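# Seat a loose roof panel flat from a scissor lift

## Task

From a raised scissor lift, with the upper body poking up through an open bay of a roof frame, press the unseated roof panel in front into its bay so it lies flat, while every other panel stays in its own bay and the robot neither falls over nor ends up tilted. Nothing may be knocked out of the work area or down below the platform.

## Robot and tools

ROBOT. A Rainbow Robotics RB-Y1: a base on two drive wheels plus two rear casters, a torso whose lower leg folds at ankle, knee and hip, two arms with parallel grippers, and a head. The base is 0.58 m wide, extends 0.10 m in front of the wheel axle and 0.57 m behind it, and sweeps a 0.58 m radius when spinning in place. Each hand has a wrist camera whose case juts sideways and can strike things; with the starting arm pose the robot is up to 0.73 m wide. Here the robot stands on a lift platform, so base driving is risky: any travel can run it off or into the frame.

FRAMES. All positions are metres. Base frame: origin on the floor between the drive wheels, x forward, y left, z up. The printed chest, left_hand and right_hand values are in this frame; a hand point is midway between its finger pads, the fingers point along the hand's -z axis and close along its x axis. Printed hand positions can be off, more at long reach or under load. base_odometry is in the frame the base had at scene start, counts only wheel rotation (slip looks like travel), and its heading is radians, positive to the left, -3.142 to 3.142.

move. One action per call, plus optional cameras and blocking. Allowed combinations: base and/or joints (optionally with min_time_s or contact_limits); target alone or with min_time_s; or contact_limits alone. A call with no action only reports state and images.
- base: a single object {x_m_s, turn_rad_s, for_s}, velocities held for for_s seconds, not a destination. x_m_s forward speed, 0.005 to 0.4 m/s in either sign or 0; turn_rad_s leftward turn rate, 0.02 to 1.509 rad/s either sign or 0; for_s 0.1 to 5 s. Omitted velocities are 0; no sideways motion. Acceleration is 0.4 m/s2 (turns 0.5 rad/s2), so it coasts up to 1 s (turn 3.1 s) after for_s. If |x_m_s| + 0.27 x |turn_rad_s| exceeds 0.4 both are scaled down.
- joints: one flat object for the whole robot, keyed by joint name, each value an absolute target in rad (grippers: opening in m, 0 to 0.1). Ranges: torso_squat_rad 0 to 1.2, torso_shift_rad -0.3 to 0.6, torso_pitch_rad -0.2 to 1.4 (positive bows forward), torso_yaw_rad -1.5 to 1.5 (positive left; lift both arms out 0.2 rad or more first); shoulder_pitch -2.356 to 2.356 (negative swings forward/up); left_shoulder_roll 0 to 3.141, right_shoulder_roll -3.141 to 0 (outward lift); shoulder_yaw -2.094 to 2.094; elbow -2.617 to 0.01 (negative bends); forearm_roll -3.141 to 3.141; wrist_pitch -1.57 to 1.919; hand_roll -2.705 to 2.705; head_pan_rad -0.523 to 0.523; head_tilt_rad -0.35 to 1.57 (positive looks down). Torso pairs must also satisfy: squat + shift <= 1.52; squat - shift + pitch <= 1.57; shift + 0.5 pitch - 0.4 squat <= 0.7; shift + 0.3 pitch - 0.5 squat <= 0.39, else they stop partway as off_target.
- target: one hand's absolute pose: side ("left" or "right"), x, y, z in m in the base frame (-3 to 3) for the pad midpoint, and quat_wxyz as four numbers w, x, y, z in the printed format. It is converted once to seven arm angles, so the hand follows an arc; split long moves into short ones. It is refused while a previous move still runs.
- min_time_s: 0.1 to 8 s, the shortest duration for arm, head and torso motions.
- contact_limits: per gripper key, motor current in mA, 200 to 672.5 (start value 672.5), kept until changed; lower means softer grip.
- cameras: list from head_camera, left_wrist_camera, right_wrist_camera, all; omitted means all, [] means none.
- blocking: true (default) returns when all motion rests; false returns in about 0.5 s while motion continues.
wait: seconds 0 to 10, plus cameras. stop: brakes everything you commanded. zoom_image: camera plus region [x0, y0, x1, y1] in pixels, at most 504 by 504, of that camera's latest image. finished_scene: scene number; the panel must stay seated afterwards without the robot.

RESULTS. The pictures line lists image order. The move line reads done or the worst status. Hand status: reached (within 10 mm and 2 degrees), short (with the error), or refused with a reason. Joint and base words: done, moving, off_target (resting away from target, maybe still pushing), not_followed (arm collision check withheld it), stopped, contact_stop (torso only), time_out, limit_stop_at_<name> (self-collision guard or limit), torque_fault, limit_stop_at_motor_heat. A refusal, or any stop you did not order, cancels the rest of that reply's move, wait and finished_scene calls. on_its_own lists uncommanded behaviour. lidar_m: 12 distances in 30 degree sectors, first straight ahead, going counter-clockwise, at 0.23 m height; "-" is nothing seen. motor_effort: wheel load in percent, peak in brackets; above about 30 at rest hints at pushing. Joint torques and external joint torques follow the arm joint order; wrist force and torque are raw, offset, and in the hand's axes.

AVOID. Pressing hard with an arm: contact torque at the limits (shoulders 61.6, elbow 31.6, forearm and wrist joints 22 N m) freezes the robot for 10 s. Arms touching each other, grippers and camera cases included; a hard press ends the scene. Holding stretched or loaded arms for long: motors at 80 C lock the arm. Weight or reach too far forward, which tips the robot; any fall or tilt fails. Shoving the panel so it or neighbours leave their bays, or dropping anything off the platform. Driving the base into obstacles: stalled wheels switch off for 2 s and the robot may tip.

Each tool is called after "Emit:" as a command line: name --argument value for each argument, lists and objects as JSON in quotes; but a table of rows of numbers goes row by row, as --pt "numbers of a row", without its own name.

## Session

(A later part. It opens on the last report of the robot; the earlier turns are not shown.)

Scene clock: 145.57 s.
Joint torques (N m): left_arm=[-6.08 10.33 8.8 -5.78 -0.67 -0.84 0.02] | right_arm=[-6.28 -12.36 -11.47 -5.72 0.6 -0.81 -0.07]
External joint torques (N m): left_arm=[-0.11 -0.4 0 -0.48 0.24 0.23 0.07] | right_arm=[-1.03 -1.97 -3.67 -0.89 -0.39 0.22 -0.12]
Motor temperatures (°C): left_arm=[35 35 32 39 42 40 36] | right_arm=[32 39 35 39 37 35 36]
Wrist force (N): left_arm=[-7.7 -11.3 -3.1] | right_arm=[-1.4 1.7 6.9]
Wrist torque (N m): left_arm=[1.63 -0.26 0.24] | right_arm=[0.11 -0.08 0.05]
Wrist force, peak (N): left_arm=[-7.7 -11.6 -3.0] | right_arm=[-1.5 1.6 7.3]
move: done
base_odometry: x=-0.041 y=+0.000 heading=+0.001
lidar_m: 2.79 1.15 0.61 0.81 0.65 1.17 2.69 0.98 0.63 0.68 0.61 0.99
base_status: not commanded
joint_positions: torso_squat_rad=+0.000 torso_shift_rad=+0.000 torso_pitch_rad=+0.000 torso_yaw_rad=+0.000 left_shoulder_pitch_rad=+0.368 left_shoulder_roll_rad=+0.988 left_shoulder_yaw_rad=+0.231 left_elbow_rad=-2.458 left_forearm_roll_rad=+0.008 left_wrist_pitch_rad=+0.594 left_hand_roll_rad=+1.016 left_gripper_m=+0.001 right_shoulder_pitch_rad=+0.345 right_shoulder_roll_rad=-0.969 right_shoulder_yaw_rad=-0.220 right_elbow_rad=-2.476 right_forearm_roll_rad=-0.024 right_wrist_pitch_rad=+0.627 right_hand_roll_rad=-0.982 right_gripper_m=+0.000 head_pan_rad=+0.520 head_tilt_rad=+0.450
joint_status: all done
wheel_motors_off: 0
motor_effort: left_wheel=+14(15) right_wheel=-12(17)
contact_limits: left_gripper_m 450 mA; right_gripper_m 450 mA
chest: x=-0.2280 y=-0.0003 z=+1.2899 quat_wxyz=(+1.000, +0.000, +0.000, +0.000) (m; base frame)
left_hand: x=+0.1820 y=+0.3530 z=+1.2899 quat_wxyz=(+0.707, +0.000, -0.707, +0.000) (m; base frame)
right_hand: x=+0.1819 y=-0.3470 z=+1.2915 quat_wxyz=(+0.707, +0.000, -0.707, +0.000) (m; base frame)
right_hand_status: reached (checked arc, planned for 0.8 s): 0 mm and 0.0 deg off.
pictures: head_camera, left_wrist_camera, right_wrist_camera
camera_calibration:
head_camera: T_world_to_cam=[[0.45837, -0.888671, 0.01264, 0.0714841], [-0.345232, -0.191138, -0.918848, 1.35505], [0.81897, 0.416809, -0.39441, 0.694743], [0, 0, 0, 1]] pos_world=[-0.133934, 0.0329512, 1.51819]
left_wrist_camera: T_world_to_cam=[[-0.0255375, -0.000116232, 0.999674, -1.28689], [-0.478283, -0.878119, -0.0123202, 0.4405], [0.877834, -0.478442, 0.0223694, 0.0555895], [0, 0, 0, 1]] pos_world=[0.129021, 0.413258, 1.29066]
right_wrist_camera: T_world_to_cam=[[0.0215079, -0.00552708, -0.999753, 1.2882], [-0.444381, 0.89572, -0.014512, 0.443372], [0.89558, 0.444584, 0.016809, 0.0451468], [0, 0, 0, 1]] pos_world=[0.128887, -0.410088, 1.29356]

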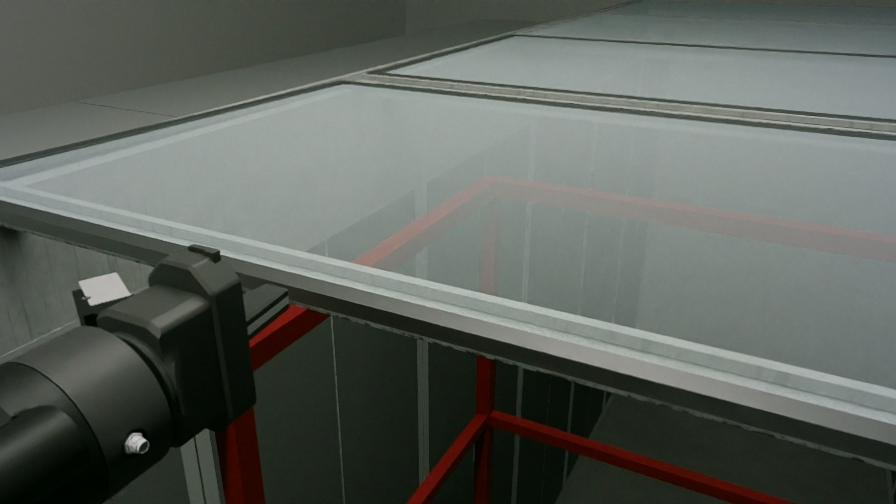

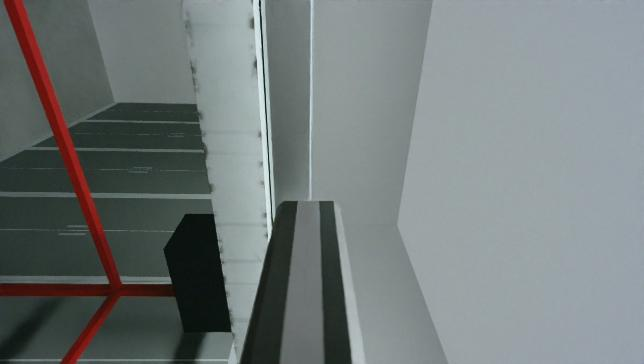

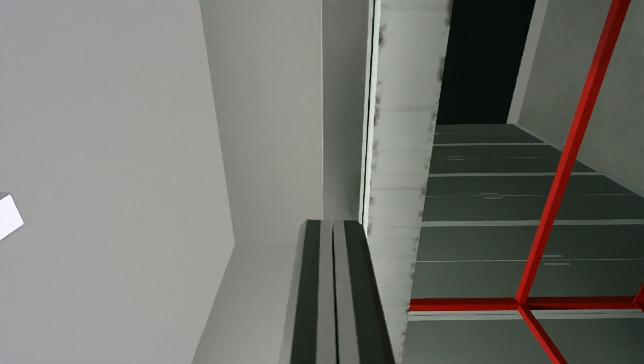

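Emit:
move --target '{"side": "right", "x": 0.182, "y": -0.347, "z": 1.294, "quat_wxyz": [0.7071, 0, -0.7071, 0]}' --min_time_s 0.5 --cameras '[]'

Emit:
move --base '{"x_m_s": 0.03, "for_s": 1.7}' --joints '{"head_pan_rad": 0.0, "head_tilt_rad": 0.7}' --cameras '["all"]'

Scene clock: 147.23 s.
Joint torques (N m): left_arm=[-6 10.42 8.89 -5.67 -0.67 -0.86 -0.05] | right_arm=[-6.18 -12.27 -11.26 -5.73 0.68 -0.71 0.06]
External joint torques (N m): left_arm=[-0.04 -0.3 0.09 -0.37 0.24 0.22 0] | right_arm=[-0.91 -1.84 -3.43 -0.99 -0.33 0.31 0.01]
Motor temperatures (°C): left_arm=[35 35 32 39 42 40 36] | right_arm=[32 39 35 39 37 35 36]
Wrist force (N): left_arm=[-7.5 -11.2 -3.5] | right_arm=[-1.3 1.6 7.1]
Wrist torque (N m): left_arm=[1.58 -0.24 0.22] | right_arm=[0.13 -0.07 0.05]
Wrist force, peak (N): left_arm=[-7.9 -11.5 -3.1] | right_arm=[-1.3 1.4 7.4]
move: done
base_odometry: x=-0.041 y=+0.000 heading=+0.001
lidar_m: 2.79 1.14 0.61 0.82 0.66 1.17 2.69 0.99 0.63 0.69 0.62 0.99
base_status: not commanded
joint_positions: torso_squat_rad=+0.000 torso_shift_rad=+0.000 torso_pitch_rad=+0.000 torso_yaw_rad=+0.000 left_shoulder_pitch_rad=+0.368 left_shoulder_roll_rad=+0.988 left_shoulder_yaw_rad=+0.231 left_elbow_rad=-2.458 left_forearm_roll_rad=+0.008 left_wrist_pitch_rad=+0.594 left_hand_roll_rad=+1.016 left_gripper_m=+0.001 right_shoulder_pitch_rad=+0.343 right_shoulder_roll_rad=-0.975 right_shoulder_yaw_rad=-0.225 right_elbow_rad=-2.479 right_forearm_roll_rad=-0.031 right_wrist_pitch_rad=+0.633 right_hand_roll_rad=-0.984 right_gripper_m=+0.000 head_pan_rad=+0.520 head_tilt_rad=+0.450
joint_status: all done
wheel_motors_off: 0
motor_effort: left_wheel=+15(15) right_wheel=-15(16)
contact_limits: left_gripper_m 450 mA; right_gripper_m 450 mA
chest: x=-0.2280 y=-0.0003 z=+1.2899 quat_wxyz=(+1.000, +0.000, +0.000, +0.000) (m; base frame)
left_hand: x=+0.1820 y=+0.3530 z=+1.2899 quat_wxyz=(+0.707, +0.000, -0.707, +0.000) (m; base frame)
right_hand: x=+0.1820 y=-0.3470 z=+1.2936 quat_wxyz=(+0.707, +0.000, -0.707, +0.000) (m; base frame)
right_hand_status: reached (checked arc, planned for 0.5 s): 0 mm and 0.0 deg off.
pictures: none
No camera images: "cameras" was empty.

Scene clock: 149.90 s.
Joint torques (N m): left_arm=[-5.71 10.13 8.09 -5.18 -0.79 -1.15 -0.09] | right_arm=[-5.85 -11.98 -10.75 -5.05 0.93 -1.38 0.13]
External joint torques (N m): left_arm=[0.25 -0.6 -0.71 0.12 0.12 -0.08 -0.04] | right_arm=[-0.58 -1.56 -2.93 -0.3 -0.08 -0.36 0.07]
Motor temperatures (°C): left_arm=[35 35 32 39 42 40 36] | right_arm=[32 39 35 39 37 35 36]
Wrist force (N): left_arm=[-7.9 -11.1 -3.4] | right_arm=[-1.4 1.6 7.1]
Wrist torque (N m): left_arm=[1.60 -0.27 0.22] | right_arm=[0.13 -0.08 0.04]
Wrist force, peak (N): left_arm=[-9.2 -11.5 1.2] | right_arm=[-4.4 0.1 14.3]
move: done
base_odometry: x=+0.010 y=+0.000 heading=+0.001
lidar_m: 2.78 1.11 0.59 0.82 0.68 1.17 2.72 0.99 0.67 0.68 0.59 0.99
base_status: done (sent for 1.7 of 1.7 s)
joint_positions: torso_squat_rad=+0.000 torso_shift_rad=+0.000 torso_pitch_rad=+0.000 torso_yaw_rad=+0.000 left_shoulder_pitch_rad=+0.368 left_shoulder_roll_rad=+0.988 left_shoulder_yaw_rad=+0.231 left_elbow_rad=-2.458 left_forearm_roll_rad=+0.008 left_wrist_pitch_rad=+0.594 left_hand_roll_rad=+1.016 left_gripper_m=+0.001 right_shoulder_pitch_rad=+0.343 right_shoulder_roll_rad=-0.975 right_shoulder_yaw_rad=-0.225 right_elbow_rad=-2.479 right_forearm_roll_rad=-0.031 right_wrist_pitch_rad=+0.633 right_hand_roll_rad=-0.984 right_gripper_m=+0.000 head_pan_rad=+0.000 head_tilt_rad=+0.700
joint_status: all done
wheel_motors_off: 0
motor_effort: left_wheel=-3(32) right_wheel=+10(28)
contact_limits: left_gripper_m 450 mA; right_gripper_m 450 mA
chest: x=-0.2280 y=-0.0003 z=+1.2899 quat_wxyz=(+1.000, +0.000, +0.000, +0.000) (m; base frame)
left_hand: x=+0.1820 y=+0.3529 z=+1.2900 quat_wxyz=(+0.707, +0.000, -0.707, +0.000) (m; base frame)
right_hand: x=+0.1819 y=-0.3470 z=+1.2937 quat_wxyz=(+0.707, +0.000, -0.707, +0.000) (m; base frame)
pictures: head_camera, left_wrist_camera, right_wrist_camera
camera_calibration:
head_camera: T_world_to_cam=[[-0.039171, -0.998968, 0.022985, -0.0464951], [-0.609863, 0.00567951, -0.792486, 1.11231], [0.791538, -0.0450602, -0.609456, 1.00927], [0, 0, 0, 1]] pos_world=[-0.122334, -0.00728678, 1.49766]
left_wrist_camera: T_world_to_cam=[[-0.0256729, -0.000156854, 0.99967, -1.28685], [-0.478357, -0.878077, -0.0124226, 0.440537], [0.87779, -0.478518, 0.0224677, 0.0554519], [0, 0, 0, 1]] pos_world=[0.129022, 0.413158, 1.29066]
right_wrist_camera: T_world_to_cam=[[0.0213728, -0.00548658, -0.999757, 1.29044], [-0.444183, 0.89582, -0.0144119, 0.443289], [0.895681, 0.444383, 0.0167091, 0.0451439], [0, 0, 0, 1]] pos_world=[0.128887, -0.410089, 1.29576]

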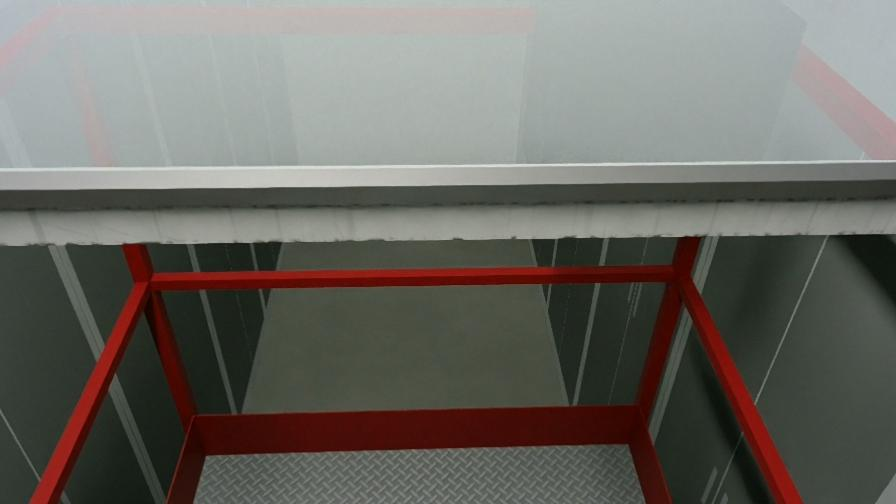

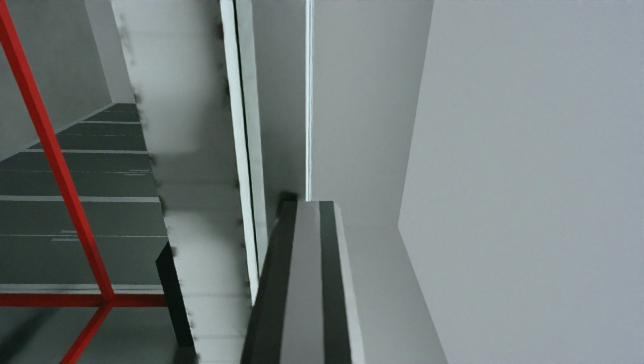

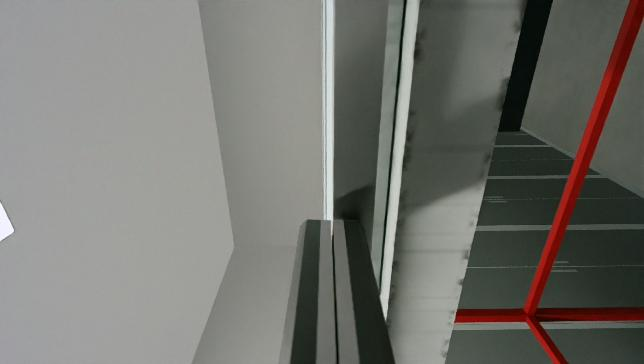

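Emit:
move --base '{"x_m_s": 0.03, "for_s": 1.1}' --cameras '["all"]'

Scene clock: 152.13 s.
Joint torques (N m): left_arm=[-5.92 10.03 7.8 -4.72 -0.86 -1.15 -0.1] | right_arm=[-5.63 -11.81 -10.31 -4.76 0.92 -1.19 -0.07]
External joint torques (N m): left_arm=[0.05 -0.7 -1.01 0.58 0.05 -0.08 -0.04] | right_arm=[-0.36 -1.39 -2.49 -0.02 -0.08 -0.16 -0.12]
Motor temperatures (°C): left_arm=[35 35 32 39 42 40 36] | right_arm=[32 39 35 39 37 35 36]
Wrist force (N): left_arm=[-7.3 -11.3 -3.1] | right_arm=[-1.2 1.5 7.1]
Wrist torque (N m): left_arm=[1.61 -0.21 0.21] | right_arm=[0.14 -0.06 0.04]
Wrist force, peak (N): left_arm=[-9.5 -11.6 1.4] | right_arm=[-2.6 1.6 11.1]
move: done
base_odometry: x=+0.043 y=+0.000 heading=+0.001
lidar_m: 2.78 1.08 0.57 0.83 0.71 1.19 2.71 0.99 0.68 0.68 0.57 0.99
base_status: done (sent for 1.1 of 1.1 s)
joint_positions: torso_squat_rad=+0.000 torso_shift_rad=+0.000 torso_pitch_rad=+0.000 torso_yaw_rad=+0.000 left_shoulder_pitch_rad=+0.368 left_shoulder_roll_rad=+0.988 left_shoulder_yaw_rad=+0.231 left_elbow_rad=-2.458 left_forearm_roll_rad=+0.008 left_wrist_pitch_rad=+0.594 left_hand_roll_rad=+1.016 left_gripper_m=+0.001 right_shoulder_pitch_rad=+0.343 right_shoulder_roll_rad=-0.975 right_shoulder_yaw_rad=-0.225 right_elbow_rad=-2.479 right_forearm_roll_rad=-0.031 right_wrist_pitch_rad=+0.633 right_hand_roll_rad=-0.984 right_gripper_m=+0.000 head_pan_rad=+0.000 head_tilt_rad=+0.700
joint_status: not commanded
wheel_motors_off: 0
motor_effort: left_wheel=+6(24) right_wheel=+2(30)
contact_limits: left_gripper_m 450 mA; right_gripper_m 450 mA
chest: x=-0.2280 y=-0.0003 z=+1.2899 quat_wxyz=(+1.000, +0.000, +0.000, +0.000) (m; base frame)
left_hand: x=+0.1820 y=+0.3529 z=+1.2900 quat_wxyz=(+0.707, +0.000, -0.707, +0.000) (m; base frame)
right_hand: x=+0.1819 y=-0.3470 z=+1.2937 quat_wxyz=(+0.707, +0.000, -0.707, +0.000) (m; base frame)
pictures: head_camera, left_wrist_camera, right_wrist_camera
camera_calibration:
head_camera: T_world_to_cam=[[-0.0391681, -0.998968, 0.0229826, -0.0464911], [-0.609814, 0.00567684, -0.792524, 1.11238], [0.791576, -0.0450568, -0.609408, 1.0092], [0, 0, 0, 1]] pos_world=[-0.122334, -0.00728678, 1.49766]
left_wrist_camera: T_world_to_cam=[[-0.025809, -0.000193653, 0.999667, -1.28692], [-0.478473, -0.878013, -0.0125231, 0.440656], [0.877723, -0.478636, 0.022568, 0.0553774], [0, 0, 0, 1]] pos_world=[0.129022, 0.413158, 1.29076]
right_wrist_camera: T_world_to_cam=[[0.0215067, -0.00552918, -0.999753, 1.2905], [-0.444261, 0.89578, -0.0145111, 0.443413], [0.895639, 0.444464, 0.0168088, 0.0450514], [0, 0, 0, 1]] pos_world=[0.128887, -0.410089, 1.29586]

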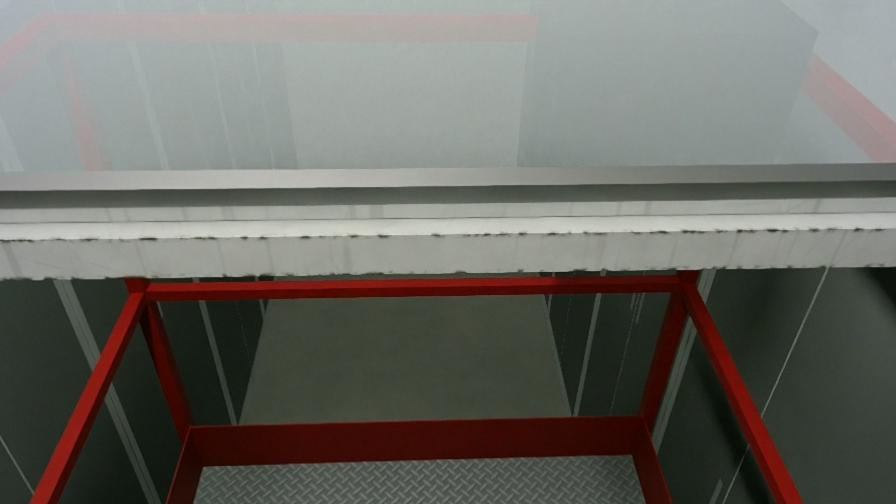

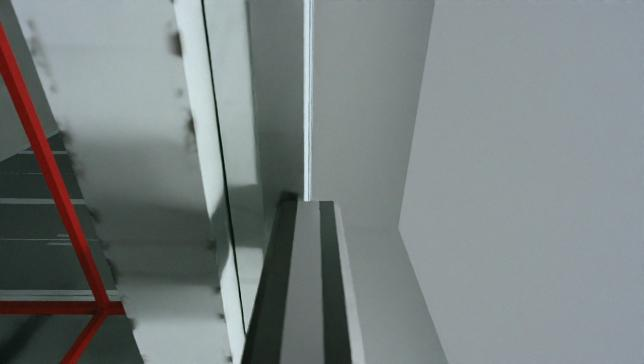

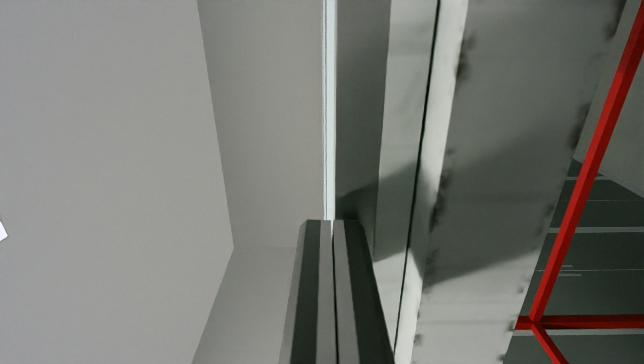

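Emit:
move --base '{"x_m_s": 0.012, "for_s": 1.0}' --cameras '["left_wrist_camera", "right_wrist_camera"]'

Scene clock: 153.90 s.
Joint torques (N m): left_arm=[-6.11 10.13 7.83 -4.71 -0.88 -1.19 -0.02] | right_arm=[-5.32 -12.01 -10.66 -4.76 0.94 -1.17 0.04]
External joint torques (N m): left_arm=[-0.15 -0.59 -0.97 0.59 0.04 -0.12 0.04] | right_arm=[-0.05 -1.59 -2.84 -0.02 -0.06 -0.14 -0.02]
Motor temperatures (°C): left_arm=[35 35 32 39 42 40 36] | right_arm=[32 39 35 39 37 35 36]
Wrist force (N): left_arm=[-7.5 -11.2 -3.2] | right_arm=[-1.2 1.4 7.5]
Wrist torque (N m): left_arm=[1.60 -0.24 0.22] | right_arm=[0.15 -0.04 0.04]
Wrist force, peak (N): left_arm=[-8.7 -11.1 1.7] | right_arm=[-0.2 1.0 11.0]
move: done
base_odometry: x=+0.054 y=+0.000 heading=+0.001
lidar_m: 2.78 1.07 0.57 0.82 0.72 1.21 2.69 0.99 0.69 0.69 0.57 0.99
base_status: done (sent for 1 of 1 s)
joint_positions: torso_squat_rad=+0.000 torso_shift_rad=+0.000 torso_pitch_rad=+0.000 torso_yaw_rad=+0.000 left_shoulder_pitch_rad=+0.368 left_shoulder_roll_rad=+0.988 left_shoulder_yaw_rad=+0.231 left_elbow_rad=-2.458 left_forearm_roll_rad=+0.008 left_wrist_pitch_rad=+0.594 left_hand_roll_rad=+1.016 left_gripper_m=+0.001 right_shoulder_pitch_rad=+0.343 right_shoulder_roll_rad=-0.975 right_shoulder_yaw_rad=-0.225 right_elbow_rad=-2.479 right_forearm_roll_rad=-0.031 right_wrist_pitch_rad=+0.633 right_hand_roll_rad=-0.984 right_gripper_m=+0.000 head_pan_rad=+0.000 head_tilt_rad=+0.700
joint_status: not commanded
wheel_motors_off: 0
motor_effort: left_wheel=+9(25) right_wheel=-3(13)
contact_limits: left_gripper_m 450 mA; right_gripper_m 450 mA
chest: x=-0.2280 y=-0.0003 z=+1.2899 quat_wxyz=(+1.000, +0.000, +0.000, +0.000) (m; base frame)
left_hand: x=+0.1820 y=+0.3529 z=+1.2900 quat_wxyz=(+0.707, +0.000, -0.707, +0.000) (m; base frame)
right_hand: x=+0.1819 y=-0.3470 z=+1.2937 quat_wxyz=(+0.707, +0.000, -0.707, +0.000) (m; base frame)
pictures: left_wrist_camera, right_wrist_camera
camera_calibration:
left_wrist_camera: T_world_to_cam=[[-0.025721, -0.000241008, 0.999669, -1.28691], [-0.478474, -0.878013, -0.0125226, 0.440655], [0.877725, -0.478637, 0.022468, 0.0555067], [0, 0, 0, 1]] pos_world=[0.129022, 0.413158, 1.29076]
right_wrist_camera: T_world_to_cam=[[0.0215067, -0.00552918, -0.999753, 1.2905], [-0.444261, 0.89578, -0.0145111, 0.443413], [0.895639, 0.444464, 0.0168088, 0.0450514], [0, 0, 0, 1]] pos_world=[0.128887, -0.410089, 1.29586]

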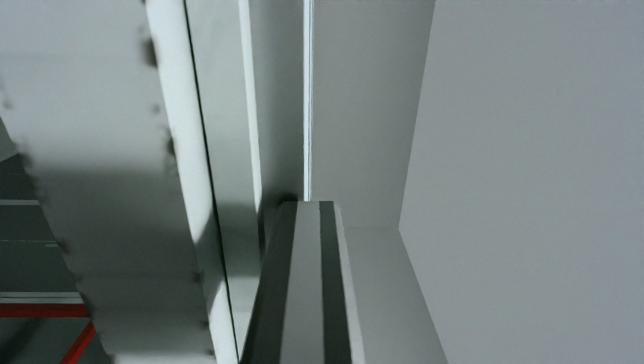

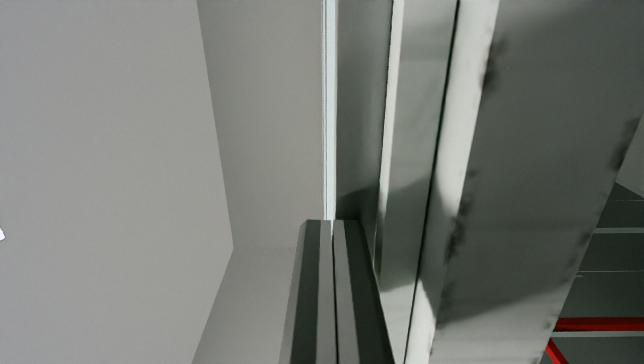

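Emit:
move --base '{"x_m_s": 0.012, "for_s": 0.5}' --cameras '["left_wrist_camera", "right_wrist_camera"]'

Scene clock: 155.20 s.
Joint torques (N m): left_arm=[-5.73 10.08 7.98 -4.8 -0.7 -1.1 -0.03] | right_arm=[-5.38 -12.1 -10.36 -4.78 0.99 -1.42 0.06]
External joint torques (N m): left_arm=[0.23 -0.64 -0.83 0.5 0.21 -0.03 0.02] | right_arm=[-0.11 -1.67 -2.54 -0.03 -0.01 -0.39 0]
Motor temperatures (°C): left_arm=[35 35 32 39 42 40 36] | right_arm=[32 39 35 39 37 35 36]
Wrist force (N): left_arm=[-7.4 -11.1 -3.3] | right_arm=[-1.2 1.6 7.4]
Wrist torque (N m): left_arm=[1.58 -0.21 0.20] | right_arm=[0.13 -0.05 0.04]
Wrist force, peak (N): left_arm=[-7.8 -11.5 -3.1] | right_arm=[-7.3 3.2 22.6]
move: done
base_odometry: x=+0.060 y=+0.000 heading=+0.002
lidar_m: 2.77 1.07 0.57 0.81 0.71 1.21 2.68 1.01 0.70 0.68 0.55 0.99
base_status: done (sent for 0.5 of 0.5 s)
joint_positions: torso_squat_rad=+0.000 torso_shift_rad=+0.000 torso_pitch_rad=+0.000 torso_yaw_rad=+0.000 left_shoulder_pitch_rad=+0.368 left_shoulder_roll_rad=+0.988 left_shoulder_yaw_rad=+0.231 left_elbow_rad=-2.458 left_forearm_roll_rad=+0.008 left_wrist_pitch_rad=+0.594 left_hand_roll_rad=+1.016 left_gripper_m=+0.001 right_shoulder_pitch_rad=+0.343 right_shoulder_roll_rad=-0.975 right_shoulder_yaw_rad=-0.225 right_elbow_rad=-2.479 right_forearm_roll_rad=-0.031 right_wrist_pitch_rad=+0.633 right_hand_roll_rad=-0.984 right_gripper_m=+0.000 head_pan_rad=+0.000 head_tilt_rad=+0.700
joint_status: not commanded
wheel_motors_off: 0
motor_effort: left_wheel=+11(29) right_wheel=-4(12)
contact_limits: left_gripper_m 450 mA; right_gripper_m 450 mA
chest: x=-0.2280 y=-0.0003 z=+1.2899 quat_wxyz=(+1.000, +0.000, +0.000, +0.000) (m; base frame)
left_hand: x=+0.1820 y=+0.3529 z=+1.2900 quat_wxyz=(+0.707, +0.000, -0.707, +0.000) (m; base frame)
right_hand: x=+0.1819 y=-0.3470 z=+1.2937 quat_wxyz=(+0.707, +0.000, -0.707, +0.000) (m; base frame)
pictures: left_wrist_camera, right_wrist_camera
camera_calibration:
left_wrist_camera: T_world_to_cam=[[-0.025721, -0.000241008, 0.999669, -1.28691], [-0.478474, -0.878013, -0.0125226, 0.440655], [0.877725, -0.478637, 0.022468, 0.0555067], [0, 0, 0, 1]] pos_world=[0.129022, 0.413158, 1.29076]
right_wrist_camera: T_world_to_cam=[[0.0213733, -0.00548496, -0.999757, 1.29044], [-0.444263, 0.89578, -0.0144122, 0.443284], [0.895641, 0.444463, 0.016709, 0.0451821], [0, 0, 0, 1]] pos_world=[0.128887, -0.410089, 1.29576]

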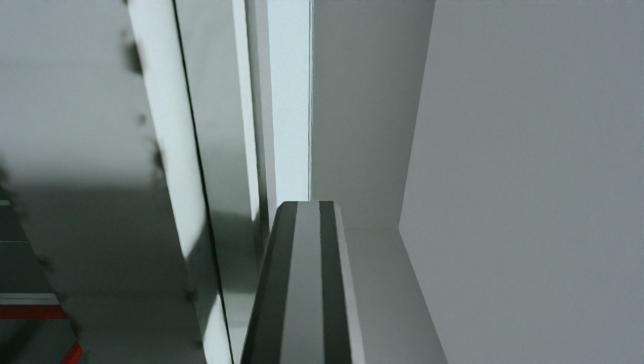

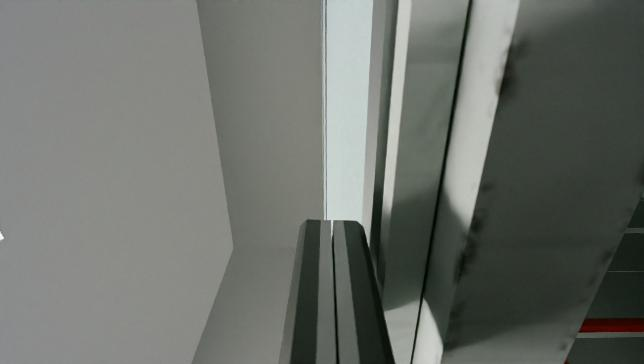

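Emit:
move --target '{"side": "left", "x": 0.165, "y": 0.36, "z": 1.36, "quat_wxyz": [0.7071, 0, -0.7071, 0]}' --min_time_s 1.0 --cameras '[]'

Emit:
move --target '{"side": "right", "x": 0.165, "y": -0.36, "z": 1.36, "quat_wxyz": [0.7071, 0, -0.7071, 0]}' --min_time_s 1.0 --cameras '["all"]'

Scene clock: 156.70 s.
Joint torques (N m): left_arm=[-3.96 10.3 8.87 -2.58 -0.96 -0.8 -0.02] | right_arm=[-5.31 -11.79 -10.8 -5 1.12 -1.23 -0.01]
External joint torques (N m): left_arm=[1.31 -0.76 -0.29 -0.66 0.14 0.15 0.03] | right_arm=[-0.04 -1.37 -2.98 -0.25 0.12 -0.2 -0.06]
Motor temperatures (°C): left_arm=[35 35 32 39 42 40 36] | right_arm=[32 39 35 39 37 35 36]
Wrist force (N): left_arm=[-7.8 -11.0 -2.8] | right_arm=[-1.2 1.6 7.3]
Wrist torque (N m): left_arm=[1.57 -0.27 0.22] | right_arm=[0.14 -0.05 0.04]
Wrist force, peak (N): left_arm=[-8.0 -11.4 -3.2] | right_arm=[-1.2 1.4 7.4]
move: done
base_odometry: x=+0.060 y=+0.000 heading=+0.002
lidar_m: 2.80 1.07 0.56 0.82 0.72 1.20 2.68 1.00 0.70 0.68 0.57 0.99
base_status: not commanded
joint_positions: torso_squat_rad=+0.000 torso_shift_rad=+0.000 torso_pitch_rad=+0.000 torso_yaw_rad=+0.000 left_shoulder_pitch_rad=+0.467 left_shoulder_roll_rad=+1.186 left_shoulder_yaw_rad=+0.537 left_elbow_rad=-2.552 left_forearm_roll_rad=+0.268 left_wrist_pitch_rad=+0.689 left_hand_roll_rad=+1.088 left_gripper_m=+0.001 right_shoulder_pitch_rad=+0.343 right_shoulder_roll_rad=-0.975 right_shoulder_yaw_rad=-0.225 right_elbow_rad=-2.479 right_forearm_roll_rad=-0.031 right_wrist_pitch_rad=+0.633 right_hand_roll_rad=-0.984 right_gripper_m=+0.000 head_pan_rad=+0.000 head_tilt_rad=+0.700
joint_status: all done
wheel_motors_off: 0
motor_effort: left_wheel=+11(11) right_wheel=-7(7)
contact_limits: left_gripper_m 450 mA; right_gripper_m 450 mA
chest: x=-0.2280 y=-0.0003 z=+1.2899 quat_wxyz=(+1.000, +0.000, +0.000, +0.000) (m; base frame)
left_hand: x=+0.1651 y=+0.3598 z=+1.3602 quat_wxyz=(+0.707, +0.000, -0.708, +0.000) (m; base frame)
left_hand_status: reached (checked arc, planned for 1.0 s): 0 mm and 0.1 deg off.
right_hand: x=+0.1819 y=-0.3470 z=+1.2937 quat_wxyz=(+0.707, +0.000, -0.707, +0.000) (m; base frame)
pictures: none
No camera images: "cameras" was empty.

Scene clock: 158.03 s.
Joint torques (N m): left_arm=[-3.87 9.83 8.63 -2.5 -1.07 -0.84 -0.08] | right_arm=[-2.72 -12.33 -11.13 -2.22 1.02 -0.85 0.1]
External joint torques (N m): left_arm=[1.4 -1.24 -0.54 -0.59 0.02 0.11 -0.03] | right_arm=[1.83 -1.39 -2.89 -0.38 -0.09 0.07 0.05]
Motor temperatures (°C): left_arm=[35 35 32 39 42 40 36] | right_arm=[32 39 35 39 37 35 36]
Wrist force (N): left_arm=[-7.4 -10.7 -2.9] | right_arm=[-1.3 1.6 7.3]
Wrist torque (N m): left_arm=[1.54 -0.22 0.22] | right_arm=[0.14 -0.04 0.04]
Wrist force, peak (N): left_arm=[-7.4 -11.4 -3.2] | right_arm=[-1.0 1.6 7.4]
move: done
base_odometry: x=+0.060 y=+0.000 heading=+0.002
lidar_m: 2.78 1.06 0.57 0.82 0.72 1.20 2.71 1.01 0.69 0.68 0.56 1.01
base_status: not commanded
joint_positions: torso_squat_rad=+0.000 torso_shift_rad=+0.000 torso_pitch_rad=+0.000 torso_yaw_rad=+0.000 left_shoulder_pitch_rad=+0.467 left_shoulder_roll_rad=+1.186 left_shoulder_yaw_rad=+0.537 left_elbow_rad=-2.552 left_forearm_roll_rad=+0.268 left_wrist_pitch_rad=+0.689 left_hand_roll_rad=+1.088 left_gripper_m=+0.001 right_shoulder_pitch_rad=+0.449 right_shoulder_roll_rad=-1.168 right_shoulder_yaw_rad=-0.533 right_elbow_rad=-2.554 right_forearm_roll_rad=-0.291 right_wrist_pitch_rad=+0.699 right_hand_roll_rad=-1.053 right_gripper_m=+0.000 head_pan_rad=+0.000 head_tilt_rad=+0.700
joint_status: all done
wheel_motors_off: 0
motor_effort: left_wheel=+11(11) right_wheel=-6(9)
contact_limits: left_gripper_m 450 mA; right_gripper_m 450 mA
chest: x=-0.2280 y=-0.0003 z=+1.2899 quat_wxyz=(+1.000, +0.000, +0.000, +0.000) (m; base frame)
left_hand: x=+0.1651 y=+0.3598 z=+1.3602 quat_wxyz=(+0.707, +0.000, -0.708, +0.000) (m; base frame)
right_hand: x=+0.1651 y=-0.3599 z=+1.3600 quat_wxyz=(+0.707, +0.000, -0.707, -0.001) (m; base frame)
right_hand_status: reached (checked arc, planned for 1.0 s): 0 mm and 0.1 deg off.
pictures: head_camera, left_wrist_camera, right_wrist_camera
camera_calibration:
head_camera: T_world_to_cam=[[-0.0392325, -0.998968, 0.0229063, -0.0463846], [-0.609859, 0.0057793, -0.792489, 1.11232], [0.791538, -0.0450609, -0.609456, 1.00927], [0, 0, 0, 1]] pos_world=[-0.122335, -0.00728664, 1.49766]
left_wrist_camera: T_world_to_cam=[[-0.0266955, 0.0000287986, 0.999644, -1.35739], [-0.477553, -0.878511, -0.0127278, 0.439841], [0.878197, -0.477723, 0.0234661, 0.0703594], [0, 0, 0, 1]] pos_world=[0.112022, 0.420057, 1.36085]
right_wrist_camera: T_world_to_cam=[[0.0226658, -0.00541761, -0.999728, 1.35676], [-0.443561, 0.89612, -0.0149126, 0.448899], [0.895957, 0.443779, 0.0179082, 0.0630323], [0, 0, 0, 1]] pos_world=[0.111888, -0.422889, 1.36196]

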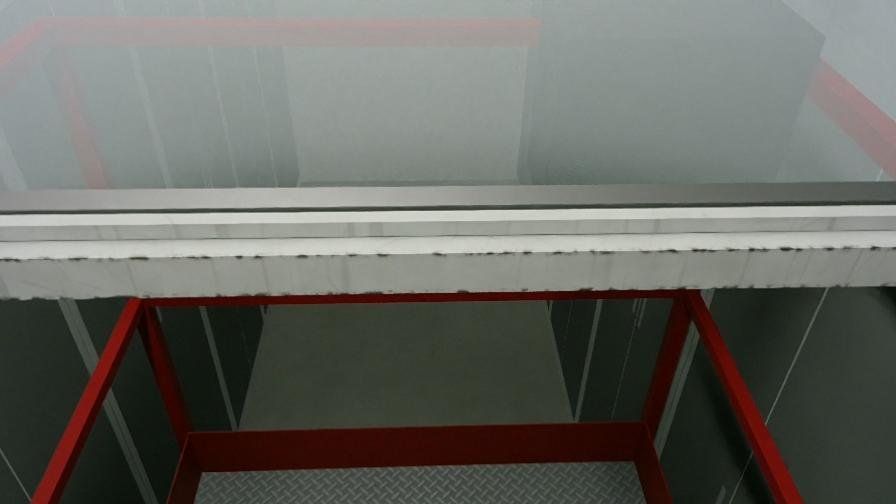

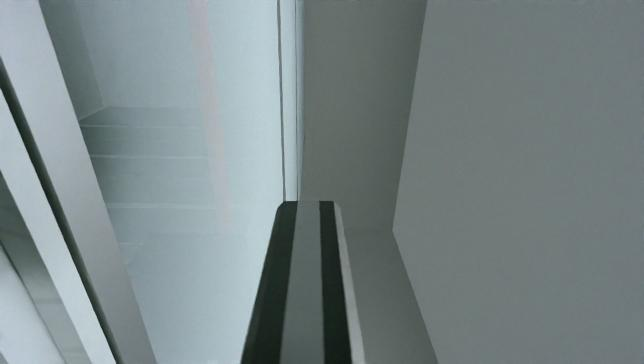

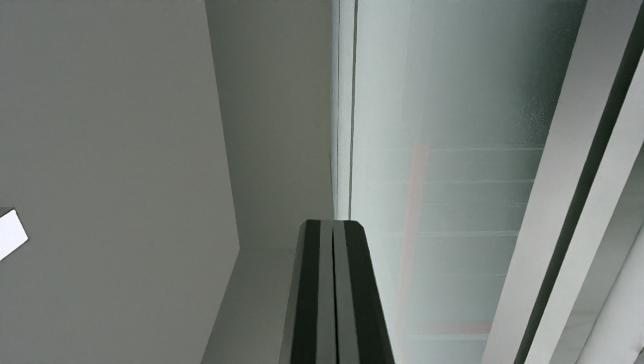

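Emit:
move --joints '{"head_pan_rad": 0.52, "head_tilt_rad": 0.45}' --cameras '["head_camera"]'

Emit:
zoom_image --camera "head_camera" --region '[0, 120, 200, 240]'

Emit:
zoom_image --camera "head_camera" --region '[250, 60, 450, 180]'

Emit:
zoom_image --camera "head_camera" --region '[696, 80, 896, 200]'

Emit:
move --joints '{"head_pan_rad": -0.52, "head_tilt_rad": 0.45}' --cameras '["head_camera"]'

Emit:
zoom_image --camera "head_camera" --region '[696, 120, 896, 240]'

Emit:
zoom_image --camera "head_camera" --region '[350, 60, 550, 180]'

Scene clock: 159.37 s.
Joint torques (N m): left_arm=[-3.95 9.78 8.87 -2.45 -1.02 -0.92 -0.08] | right_arm=[-3.31 -12.26 -11 -2.38 1.17 -0.84 0.02]
External joint torques (N m): left_arm=[1.32 -1.29 -0.29 -0.54 0.07 0.03 -0.02] | right_arm=[1.23 -1.32 -2.76 -0.53 0.07 0.07 -0.03]
Motor temperatures (°C): left_arm=[35 35 32 39 42 40 36] | right_arm=[32 39 35 39 37 35 36]
Wrist force (N): left_arm=[-7.4 -11.2 -2.8] | right_arm=[-1.1 1.8 6.9]
Wrist torque (N m): left_arm=[1.59 -0.24 0.21] | right_arm=[0.11 -0.04 0.05]
Wrist force, peak (N): left_arm=[-7.4 -11.4 -3.2] | right_arm=[-1.4 1.6 7.2]
move: done
base_odometry: x=+0.060 y=+0.000 heading=+0.002
lidar_m: 2.79 1.07 0.56 0.82 0.72 1.20 2.69 1.00 0.70 0.68 0.56 0.99
base_status: not commanded
joint_positions: torso_squat_rad=+0.000 torso_shift_rad=+0.000 torso_pitch_rad=+0.000 torso_yaw_rad=+0.000 left_shoulder_pitch_rad=+0.467 left_shoulder_roll_rad=+1.186 left_shoulder_yaw_rad=+0.537 left_elbow_rad=-2.552 left_forearm_roll_rad=+0.268 left_wrist_pitch_rad=+0.689 left_hand_roll_rad=+1.088 left_gripper_m=+0.001 right_shoulder_pitch_rad=+0.449 right_shoulder_roll_rad=-1.168 right_shoulder_yaw_rad=-0.533 right_elbow_rad=-2.554 right_forearm_roll_rad=-0.291 right_wrist_pitch_rad=+0.699 right_hand_roll_rad=-1.053 right_gripper_m=+0.000 head_pan_rad=+0.520 head_tilt_rad=+0.450
joint_status: all done
wheel_motors_off: 0
motor_effort: left_wheel=+10(11) right_wheel=-3(7)
contact_limits: left_gripper_m 450 mA; right_gripper_m 450 mA
chest: x=-0.2280 y=-0.0003 z=+1.2899 quat_wxyz=(+1.000, +0.000, +0.000, +0.000) (m; base frame)
left_hand: x=+0.1651 y=+0.3598 z=+1.3602 quat_wxyz=(+0.707, +0.000, -0.708, +0.000) (m; base frame)
right_hand: x=+0.1651 y=-0.3599 z=+1.3600 quat_wxyz=(+0.707, +0.000, -0.707, -0.001) (m; base frame)
pictures: head_camera
camera_calibration:
head_camera: T_world_to_cam=[[0.458323, -0.888698, 0.0125167, 0.0715312], [-0.345294, -0.191018, -0.918849, 1.35505], [0.81897, 0.416808, -0.39441, 0.694703], [0, 0, 0, 1]] pos_world=[-0.133834, 0.0328512, 1.51819]

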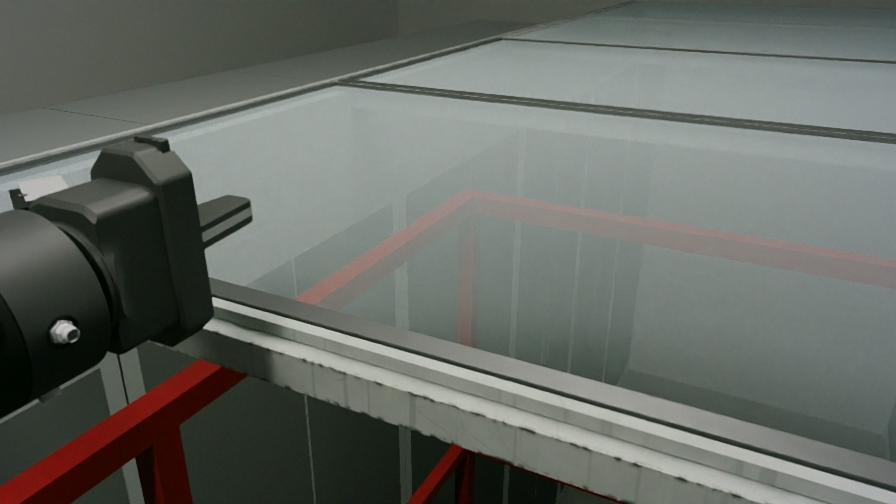

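Scaled by 2.520 from the camera's 896x504 image, which has a finer 1280x720 frame.

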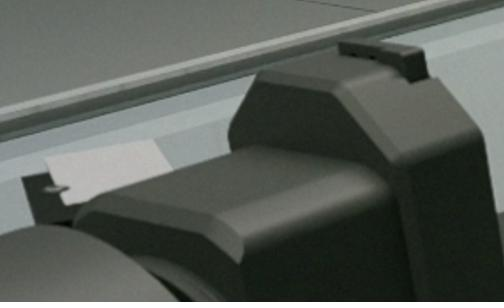

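Scaled by 2.520 from the camera's 896x504 image, which has a finer 1280x720 frame.

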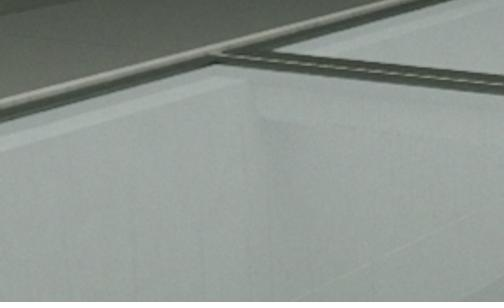

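Scaled by 2.520 from the camera's 896x504 image, which has a finer 1280x720 frame.

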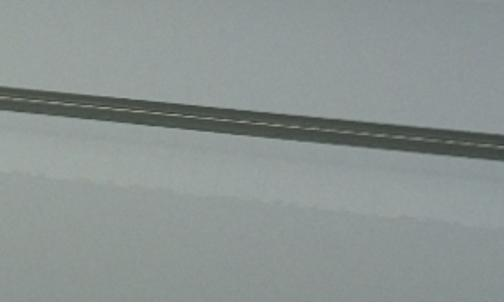

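Scene clock: 160.73 s.
Joint torques (N m): left_arm=[-4.08 9.85 8.63 -2.46 -1.11 -0.86 -0.15] | right_arm=[-2.97 -12.5 -11.23 -2.32 1 -0.78 0.01]
External joint torques (N m): left_arm=[1.2 -1.22 -0.53 -0.54 -0.02 0.09 -0.09] | right_arm=[1.57 -1.56 -2.99 -0.48 -0.11 0.13 -0.04]
Motor temperatures (°C): left_arm=[35 35 32 39 42 40 36] | right_arm=[32 39 35 39 37 35 36]
Wrist force (N): left_arm=[-7.4 -10.9 -3.1] | right_arm=[-1.3 1.5 7.1]
Wrist torque (N m): left_arm=[1.57 -0.23 0.23] | right_arm=[0.15 -0.06 0.05]
Wrist force, peak (N): left_arm=[-7.7 -11.2 -3.2] | right_arm=[-1.4 1.4 7.3]
move: done
base_odometry: x=+0.060 y=+0.000 heading=+0.002
lidar_m: 2.80 1.06 0.56 0.82 0.72 1.23 2.70 1.01 0.71 0.68 0.57 0.99
base_status: not commanded
joint_positions: torso_squat_rad=+0.000 torso_shift_rad=+0.000 torso_pitch_rad=+0.000 torso_yaw_rad=+0.000 left_shoulder_pitch_rad=+0.467 left_shoulder_roll_rad=+1.186 left_shoulder_yaw_rad=+0.537 left_elbow_rad=-2.552 left_forearm_roll_rad=+0.268 left_wrist_pitch_rad=+0.689 left_hand_roll_rad=+1.088 left_gripper_m=+0.001 right_shoulder_pitch_rad=+0.449 right_shoulder_roll_rad=-1.168 right_shoulder_yaw_rad=-0.533 right_elbow_rad=-2.554 right_forearm_roll_rad=-0.291 right_wrist_pitch_rad=+0.699 right_hand_roll_rad=-1.053 right_gripper_m=+0.000 head_pan_rad=-0.520 head_tilt_rad=+0.450
joint_status: all done
wheel_motors_off: 0
motor_effort: left_wheel=+11(11) right_wheel=-5(7)
contact_limits: left_gripper_m 450 mA; right_gripper_m 450 mA
chest: x=-0.2280 y=-0.0003 z=+1.2899 quat_wxyz=(+1.000, +0.000, +0.000, +0.000) (m; base frame)
left_hand: x=+0.1651 y=+0.3598 z=+1.3602 quat_wxyz=(+0.707, +0.000, -0.708, +0.000) (m; base frame)
right_hand: x=+0.1651 y=-0.3599 z=+1.3600 quat_wxyz=(+0.707, +0.000, -0.707, -0.001) (m; base frame)
pictures: head_camera
camera_calibration:
head_camera: T_world_to_cam=[[-0.534381, -0.845149, 0.0126459, -0.133124], [-0.340097, 0.201296, -0.918594, 1.35584], [0.773803, -0.49518, -0.395001, 0.685922], [0, 0, 0, 1]] pos_world=[-0.14079, -0.0457797, 1.51809]

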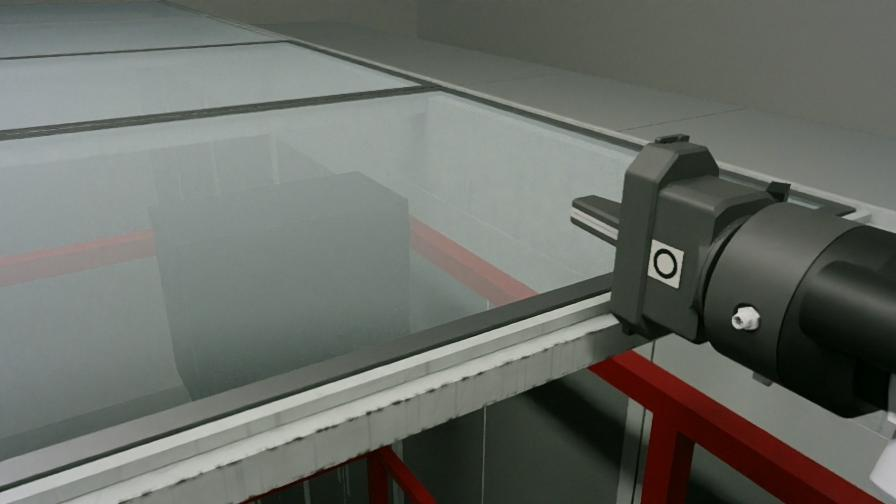

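Scaled by 2.520 from the camera's 896x504 image, which has a finer 1280x720 frame.

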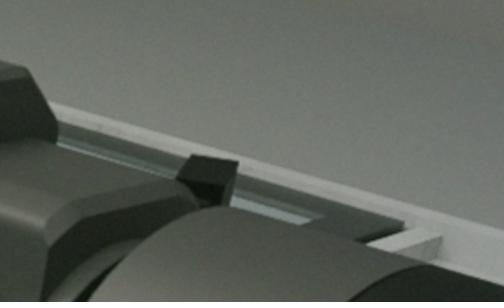

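Scaled by 2.520 from the camera's 896x504 image, which has a finer 1280x720 frame.

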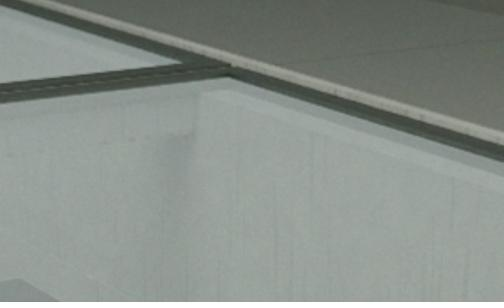

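Emit:
move --joints '{"left_shoulder_pitch_rad": -0.05, "right_shoulder_pitch_rad": -0.07, "head_pan_rad": -0.52, "head_tilt_rad": 0.5}' --min_time_s 1.2 --cameras '["head_camera"]'

Emit:
zoom_image --camera "head_camera" --region '[646, 80, 896, 260]'

Emit:
move --joints '{"head_pan_rad": 0.52, "head_tilt_rad": 0.5}' --cameras '["head_camera"]'

Emit:
zoom_image --camera "head_camera" --region '[0, 80, 250, 260]'

Scene clock: 162.60 s.
Joint torques (N m): left_arm=[-8.37 11.06 7.1 0.36 -0.97 -0.67 -0.09] | right_arm=[-7.43 -12.86 -9.16 0.15 0.79 -0.79 0.23]
External joint torques (N m): left_arm=[-0.38 -1.16 -0.45 -0.46 0.04 0.07 -0.04] | right_arm=[-0.19 -0.91 -2.56 -0.42 -0.15 -0.05 0.19]
Motor temperatures (°C): left_arm=[35 35 32 39 42 40 36] | right_arm=[32 39 35 39 37 35 36]
Wrist force (N): left_arm=[-6.8 -11.3 -0.2] | right_arm=[-0.8 1.6 10.0]
Wrist torque (N m): left_arm=[1.60 -0.20 0.23] | right_arm=[0.13 -0.03 0.04]
Wrist force, peak (N): left_arm=[-7.8 -11.1 -2.7] | right_arm=[-0.7 1.6 10.2]
move: done
base_odometry: x=+0.060 y=+0.000 heading=+0.002
lidar_m: 2.79 1.07 0.57 0.82 0.72 1.21 2.69 1.01 0.69 0.68 0.57 1.00
base_status: not commanded
joint_positions: torso_squat_rad=+0.000 torso_shift_rad=+0.000 torso_pitch_rad=+0.000 torso_yaw_rad=+0.000 left_shoulder_pitch_rad=-0.050 left_shoulder_roll_rad=+1.186 left_shoulder_yaw_rad=+0.537 left_elbow_rad=-2.552 left_forearm_roll_rad=+0.268 left_wrist_pitch_rad=+0.689 left_hand_roll_rad=+1.088 left_gripper_m=+0.001 right_shoulder_pitch_rad=-0.070 right_shoulder_roll_rad=-1.168 right_shoulder_yaw_rad=-0.533 right_elbow_rad=-2.554 right_forearm_roll_rad=-0.291 right_wrist_pitch_rad=+0.699 right_hand_roll_rad=-1.053 right_gripper_m=+0.000 head_pan_rad=-0.520 head_tilt_rad=+0.500
joint_status: all done
wheel_motors_off: 0
motor_effort: left_wheel=+11(12) right_wheel=-7(8)
contact_limits: left_gripper_m 450 mA; right_gripper_m 450 mA
chest: x=-0.2280 y=-0.0003 z=+1.2899 quat_wxyz=(+1.000, +0.000, +0.000, +0.000) (m; base frame)
left_hand: x=+0.1421 y=+0.2907 z=+1.5498 quat_wxyz=(+0.513, -0.062, -0.854, -0.061) (m; base frame)
right_hand: x=+0.1416 y=-0.2908 z=+1.5501 quat_wxyz=(+0.513, +0.062, -0.854, +0.061) (m; base frame)
pictures: head_camera
camera_calibration:
head_camera: T_world_to_cam=[[-0.533744, -0.845517, 0.0147973, -0.136214], [-0.379437, 0.223813, -0.897739, 1.31671], [0.755741, -0.484777, -0.440279, 0.749695], [0, 0, 0, 1]] pos_world=[-0.139669, -0.0464345, 1.51416]

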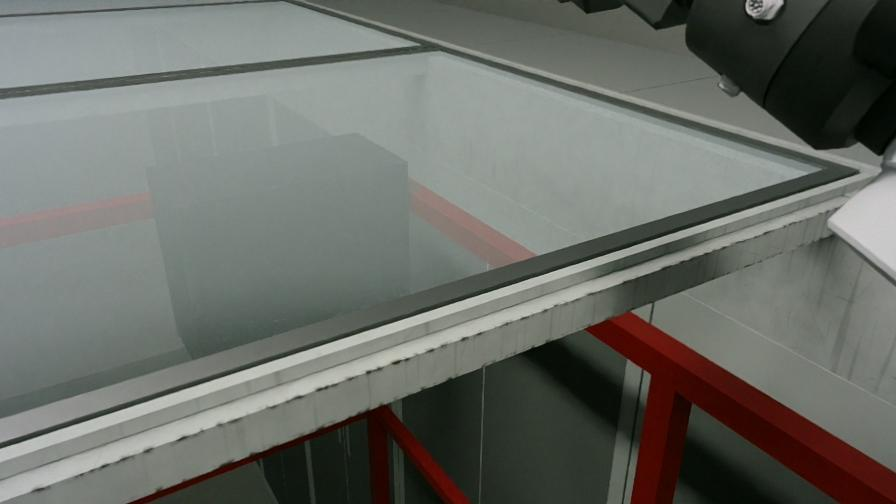

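Scaled by 2.016 from the camera's 896x504 image, which has a finer 1280x720 frame.

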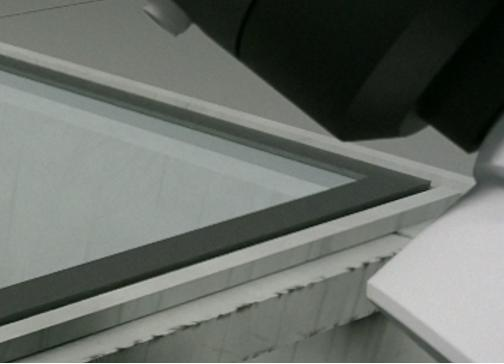

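Scene clock: 163.97 s.
Joint torques (N m): left_arm=[-8.33 11.38 7.16 0.3 -0.97 -0.77 -0.11] | right_arm=[-7.59 -12.89 -8.94 0.29 0.78 -0.83 0.1]
External joint torques (N m): left_arm=[-0.34 -0.83 -0.39 -0.53 0.03 -0.03 -0.06] | right_arm=[-0.36 -0.93 -2.34 -0.28 -0.15 -0.09 0.05]
Motor temperatures (°C): left_arm=[35 35 32 39 42 40 36] | right_arm=[32 39 35 39 37 35 36]
Wrist force (N): left_arm=[-6.7 -11.2 -0.4] | right_arm=[-0.6 1.7 9.9]
Wrist torque (N m): left_arm=[1.60 -0.19 0.21] | right_arm=[0.12 -0.01 0.05]
Wrist force, peak (N): left_arm=[-7.0 -11.5 -0.5] | right_arm=[-0.6 1.8 10.2]
move: done
base_odometry: x=+0.060 y=+0.000 heading=+0.002
lidar_m: 2.79 1.05 0.55 0.82 0.72 1.22 2.69 1.02 0.70 0.69 0.57 1.00
base_status: not commanded
joint_positions: torso_squat_rad=+0.000 torso_shift_rad=+0.000 torso_pitch_rad=+0.000 torso_yaw_rad=+0.000 left_shoulder_pitch_rad=-0.050 left_shoulder_roll_rad=+1.186 left_shoulder_yaw_rad=+0.537 left_elbow_rad=-2.552 left_forearm_roll_rad=+0.268 left_wrist_pitch_rad=+0.689 left_hand_roll_rad=+1.088 left_gripper_m=+0.001 right_shoulder_pitch_rad=-0.070 right_shoulder_roll_rad=-1.168 right_shoulder_yaw_rad=-0.533 right_elbow_rad=-2.554 right_forearm_roll_rad=-0.291 right_wrist_pitch_rad=+0.699 right_hand_roll_rad=-1.053 right_gripper_m=+0.000 head_pan_rad=+0.520 head_tilt_rad=+0.500
joint_status: all done
wheel_motors_off: 0
motor_effort: left_wheel=+11(12) right_wheel=-5(8)
contact_limits: left_gripper_m 450 mA; right_gripper_m 450 mA
chest: x=-0.2280 y=-0.0003 z=+1.2899 quat_wxyz=(+1.000, +0.000, +0.000, +0.000) (m; base frame)
left_hand: x=+0.1421 y=+0.2907 z=+1.5498 quat_wxyz=(+0.513, -0.062, -0.854, -0.061) (m; base frame)
right_hand: x=+0.1416 y=-0.2908 z=+1.5501 quat_wxyz=(+0.513, +0.062, -0.854, +0.061) (m; base frame)
pictures: head_camera
camera_calibration:
head_camera: T_world_to_cam=[[0.458955, -0.888338, 0.0147176, 0.068389], [-0.384676, -0.213618, -0.897993, 1.31581], [0.800865, 0.406477, -0.439764, 0.758536], [0, 0, 0, 1]] pos_world=[-0.132713, 0.0335059, 1.51416]

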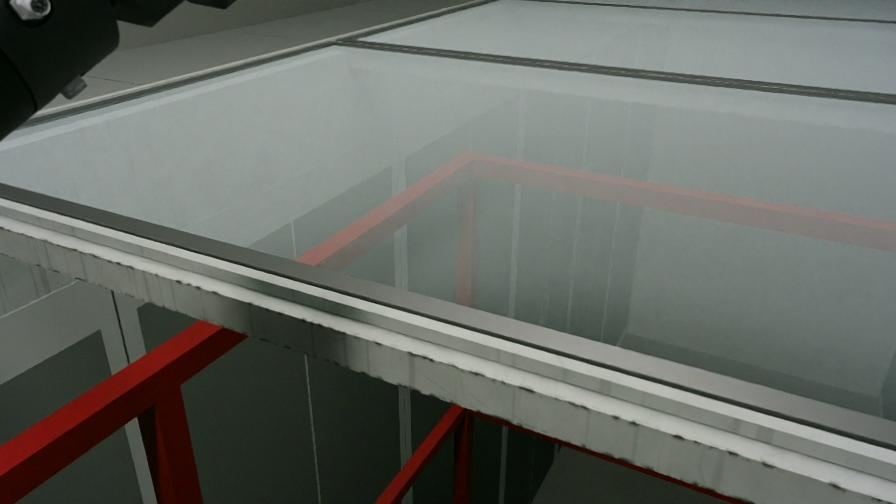

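Scaled by 2.016 from the camera's 896x504 image, which has a finer 1280x720 frame.

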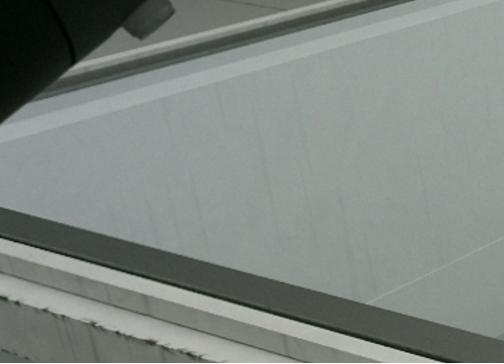

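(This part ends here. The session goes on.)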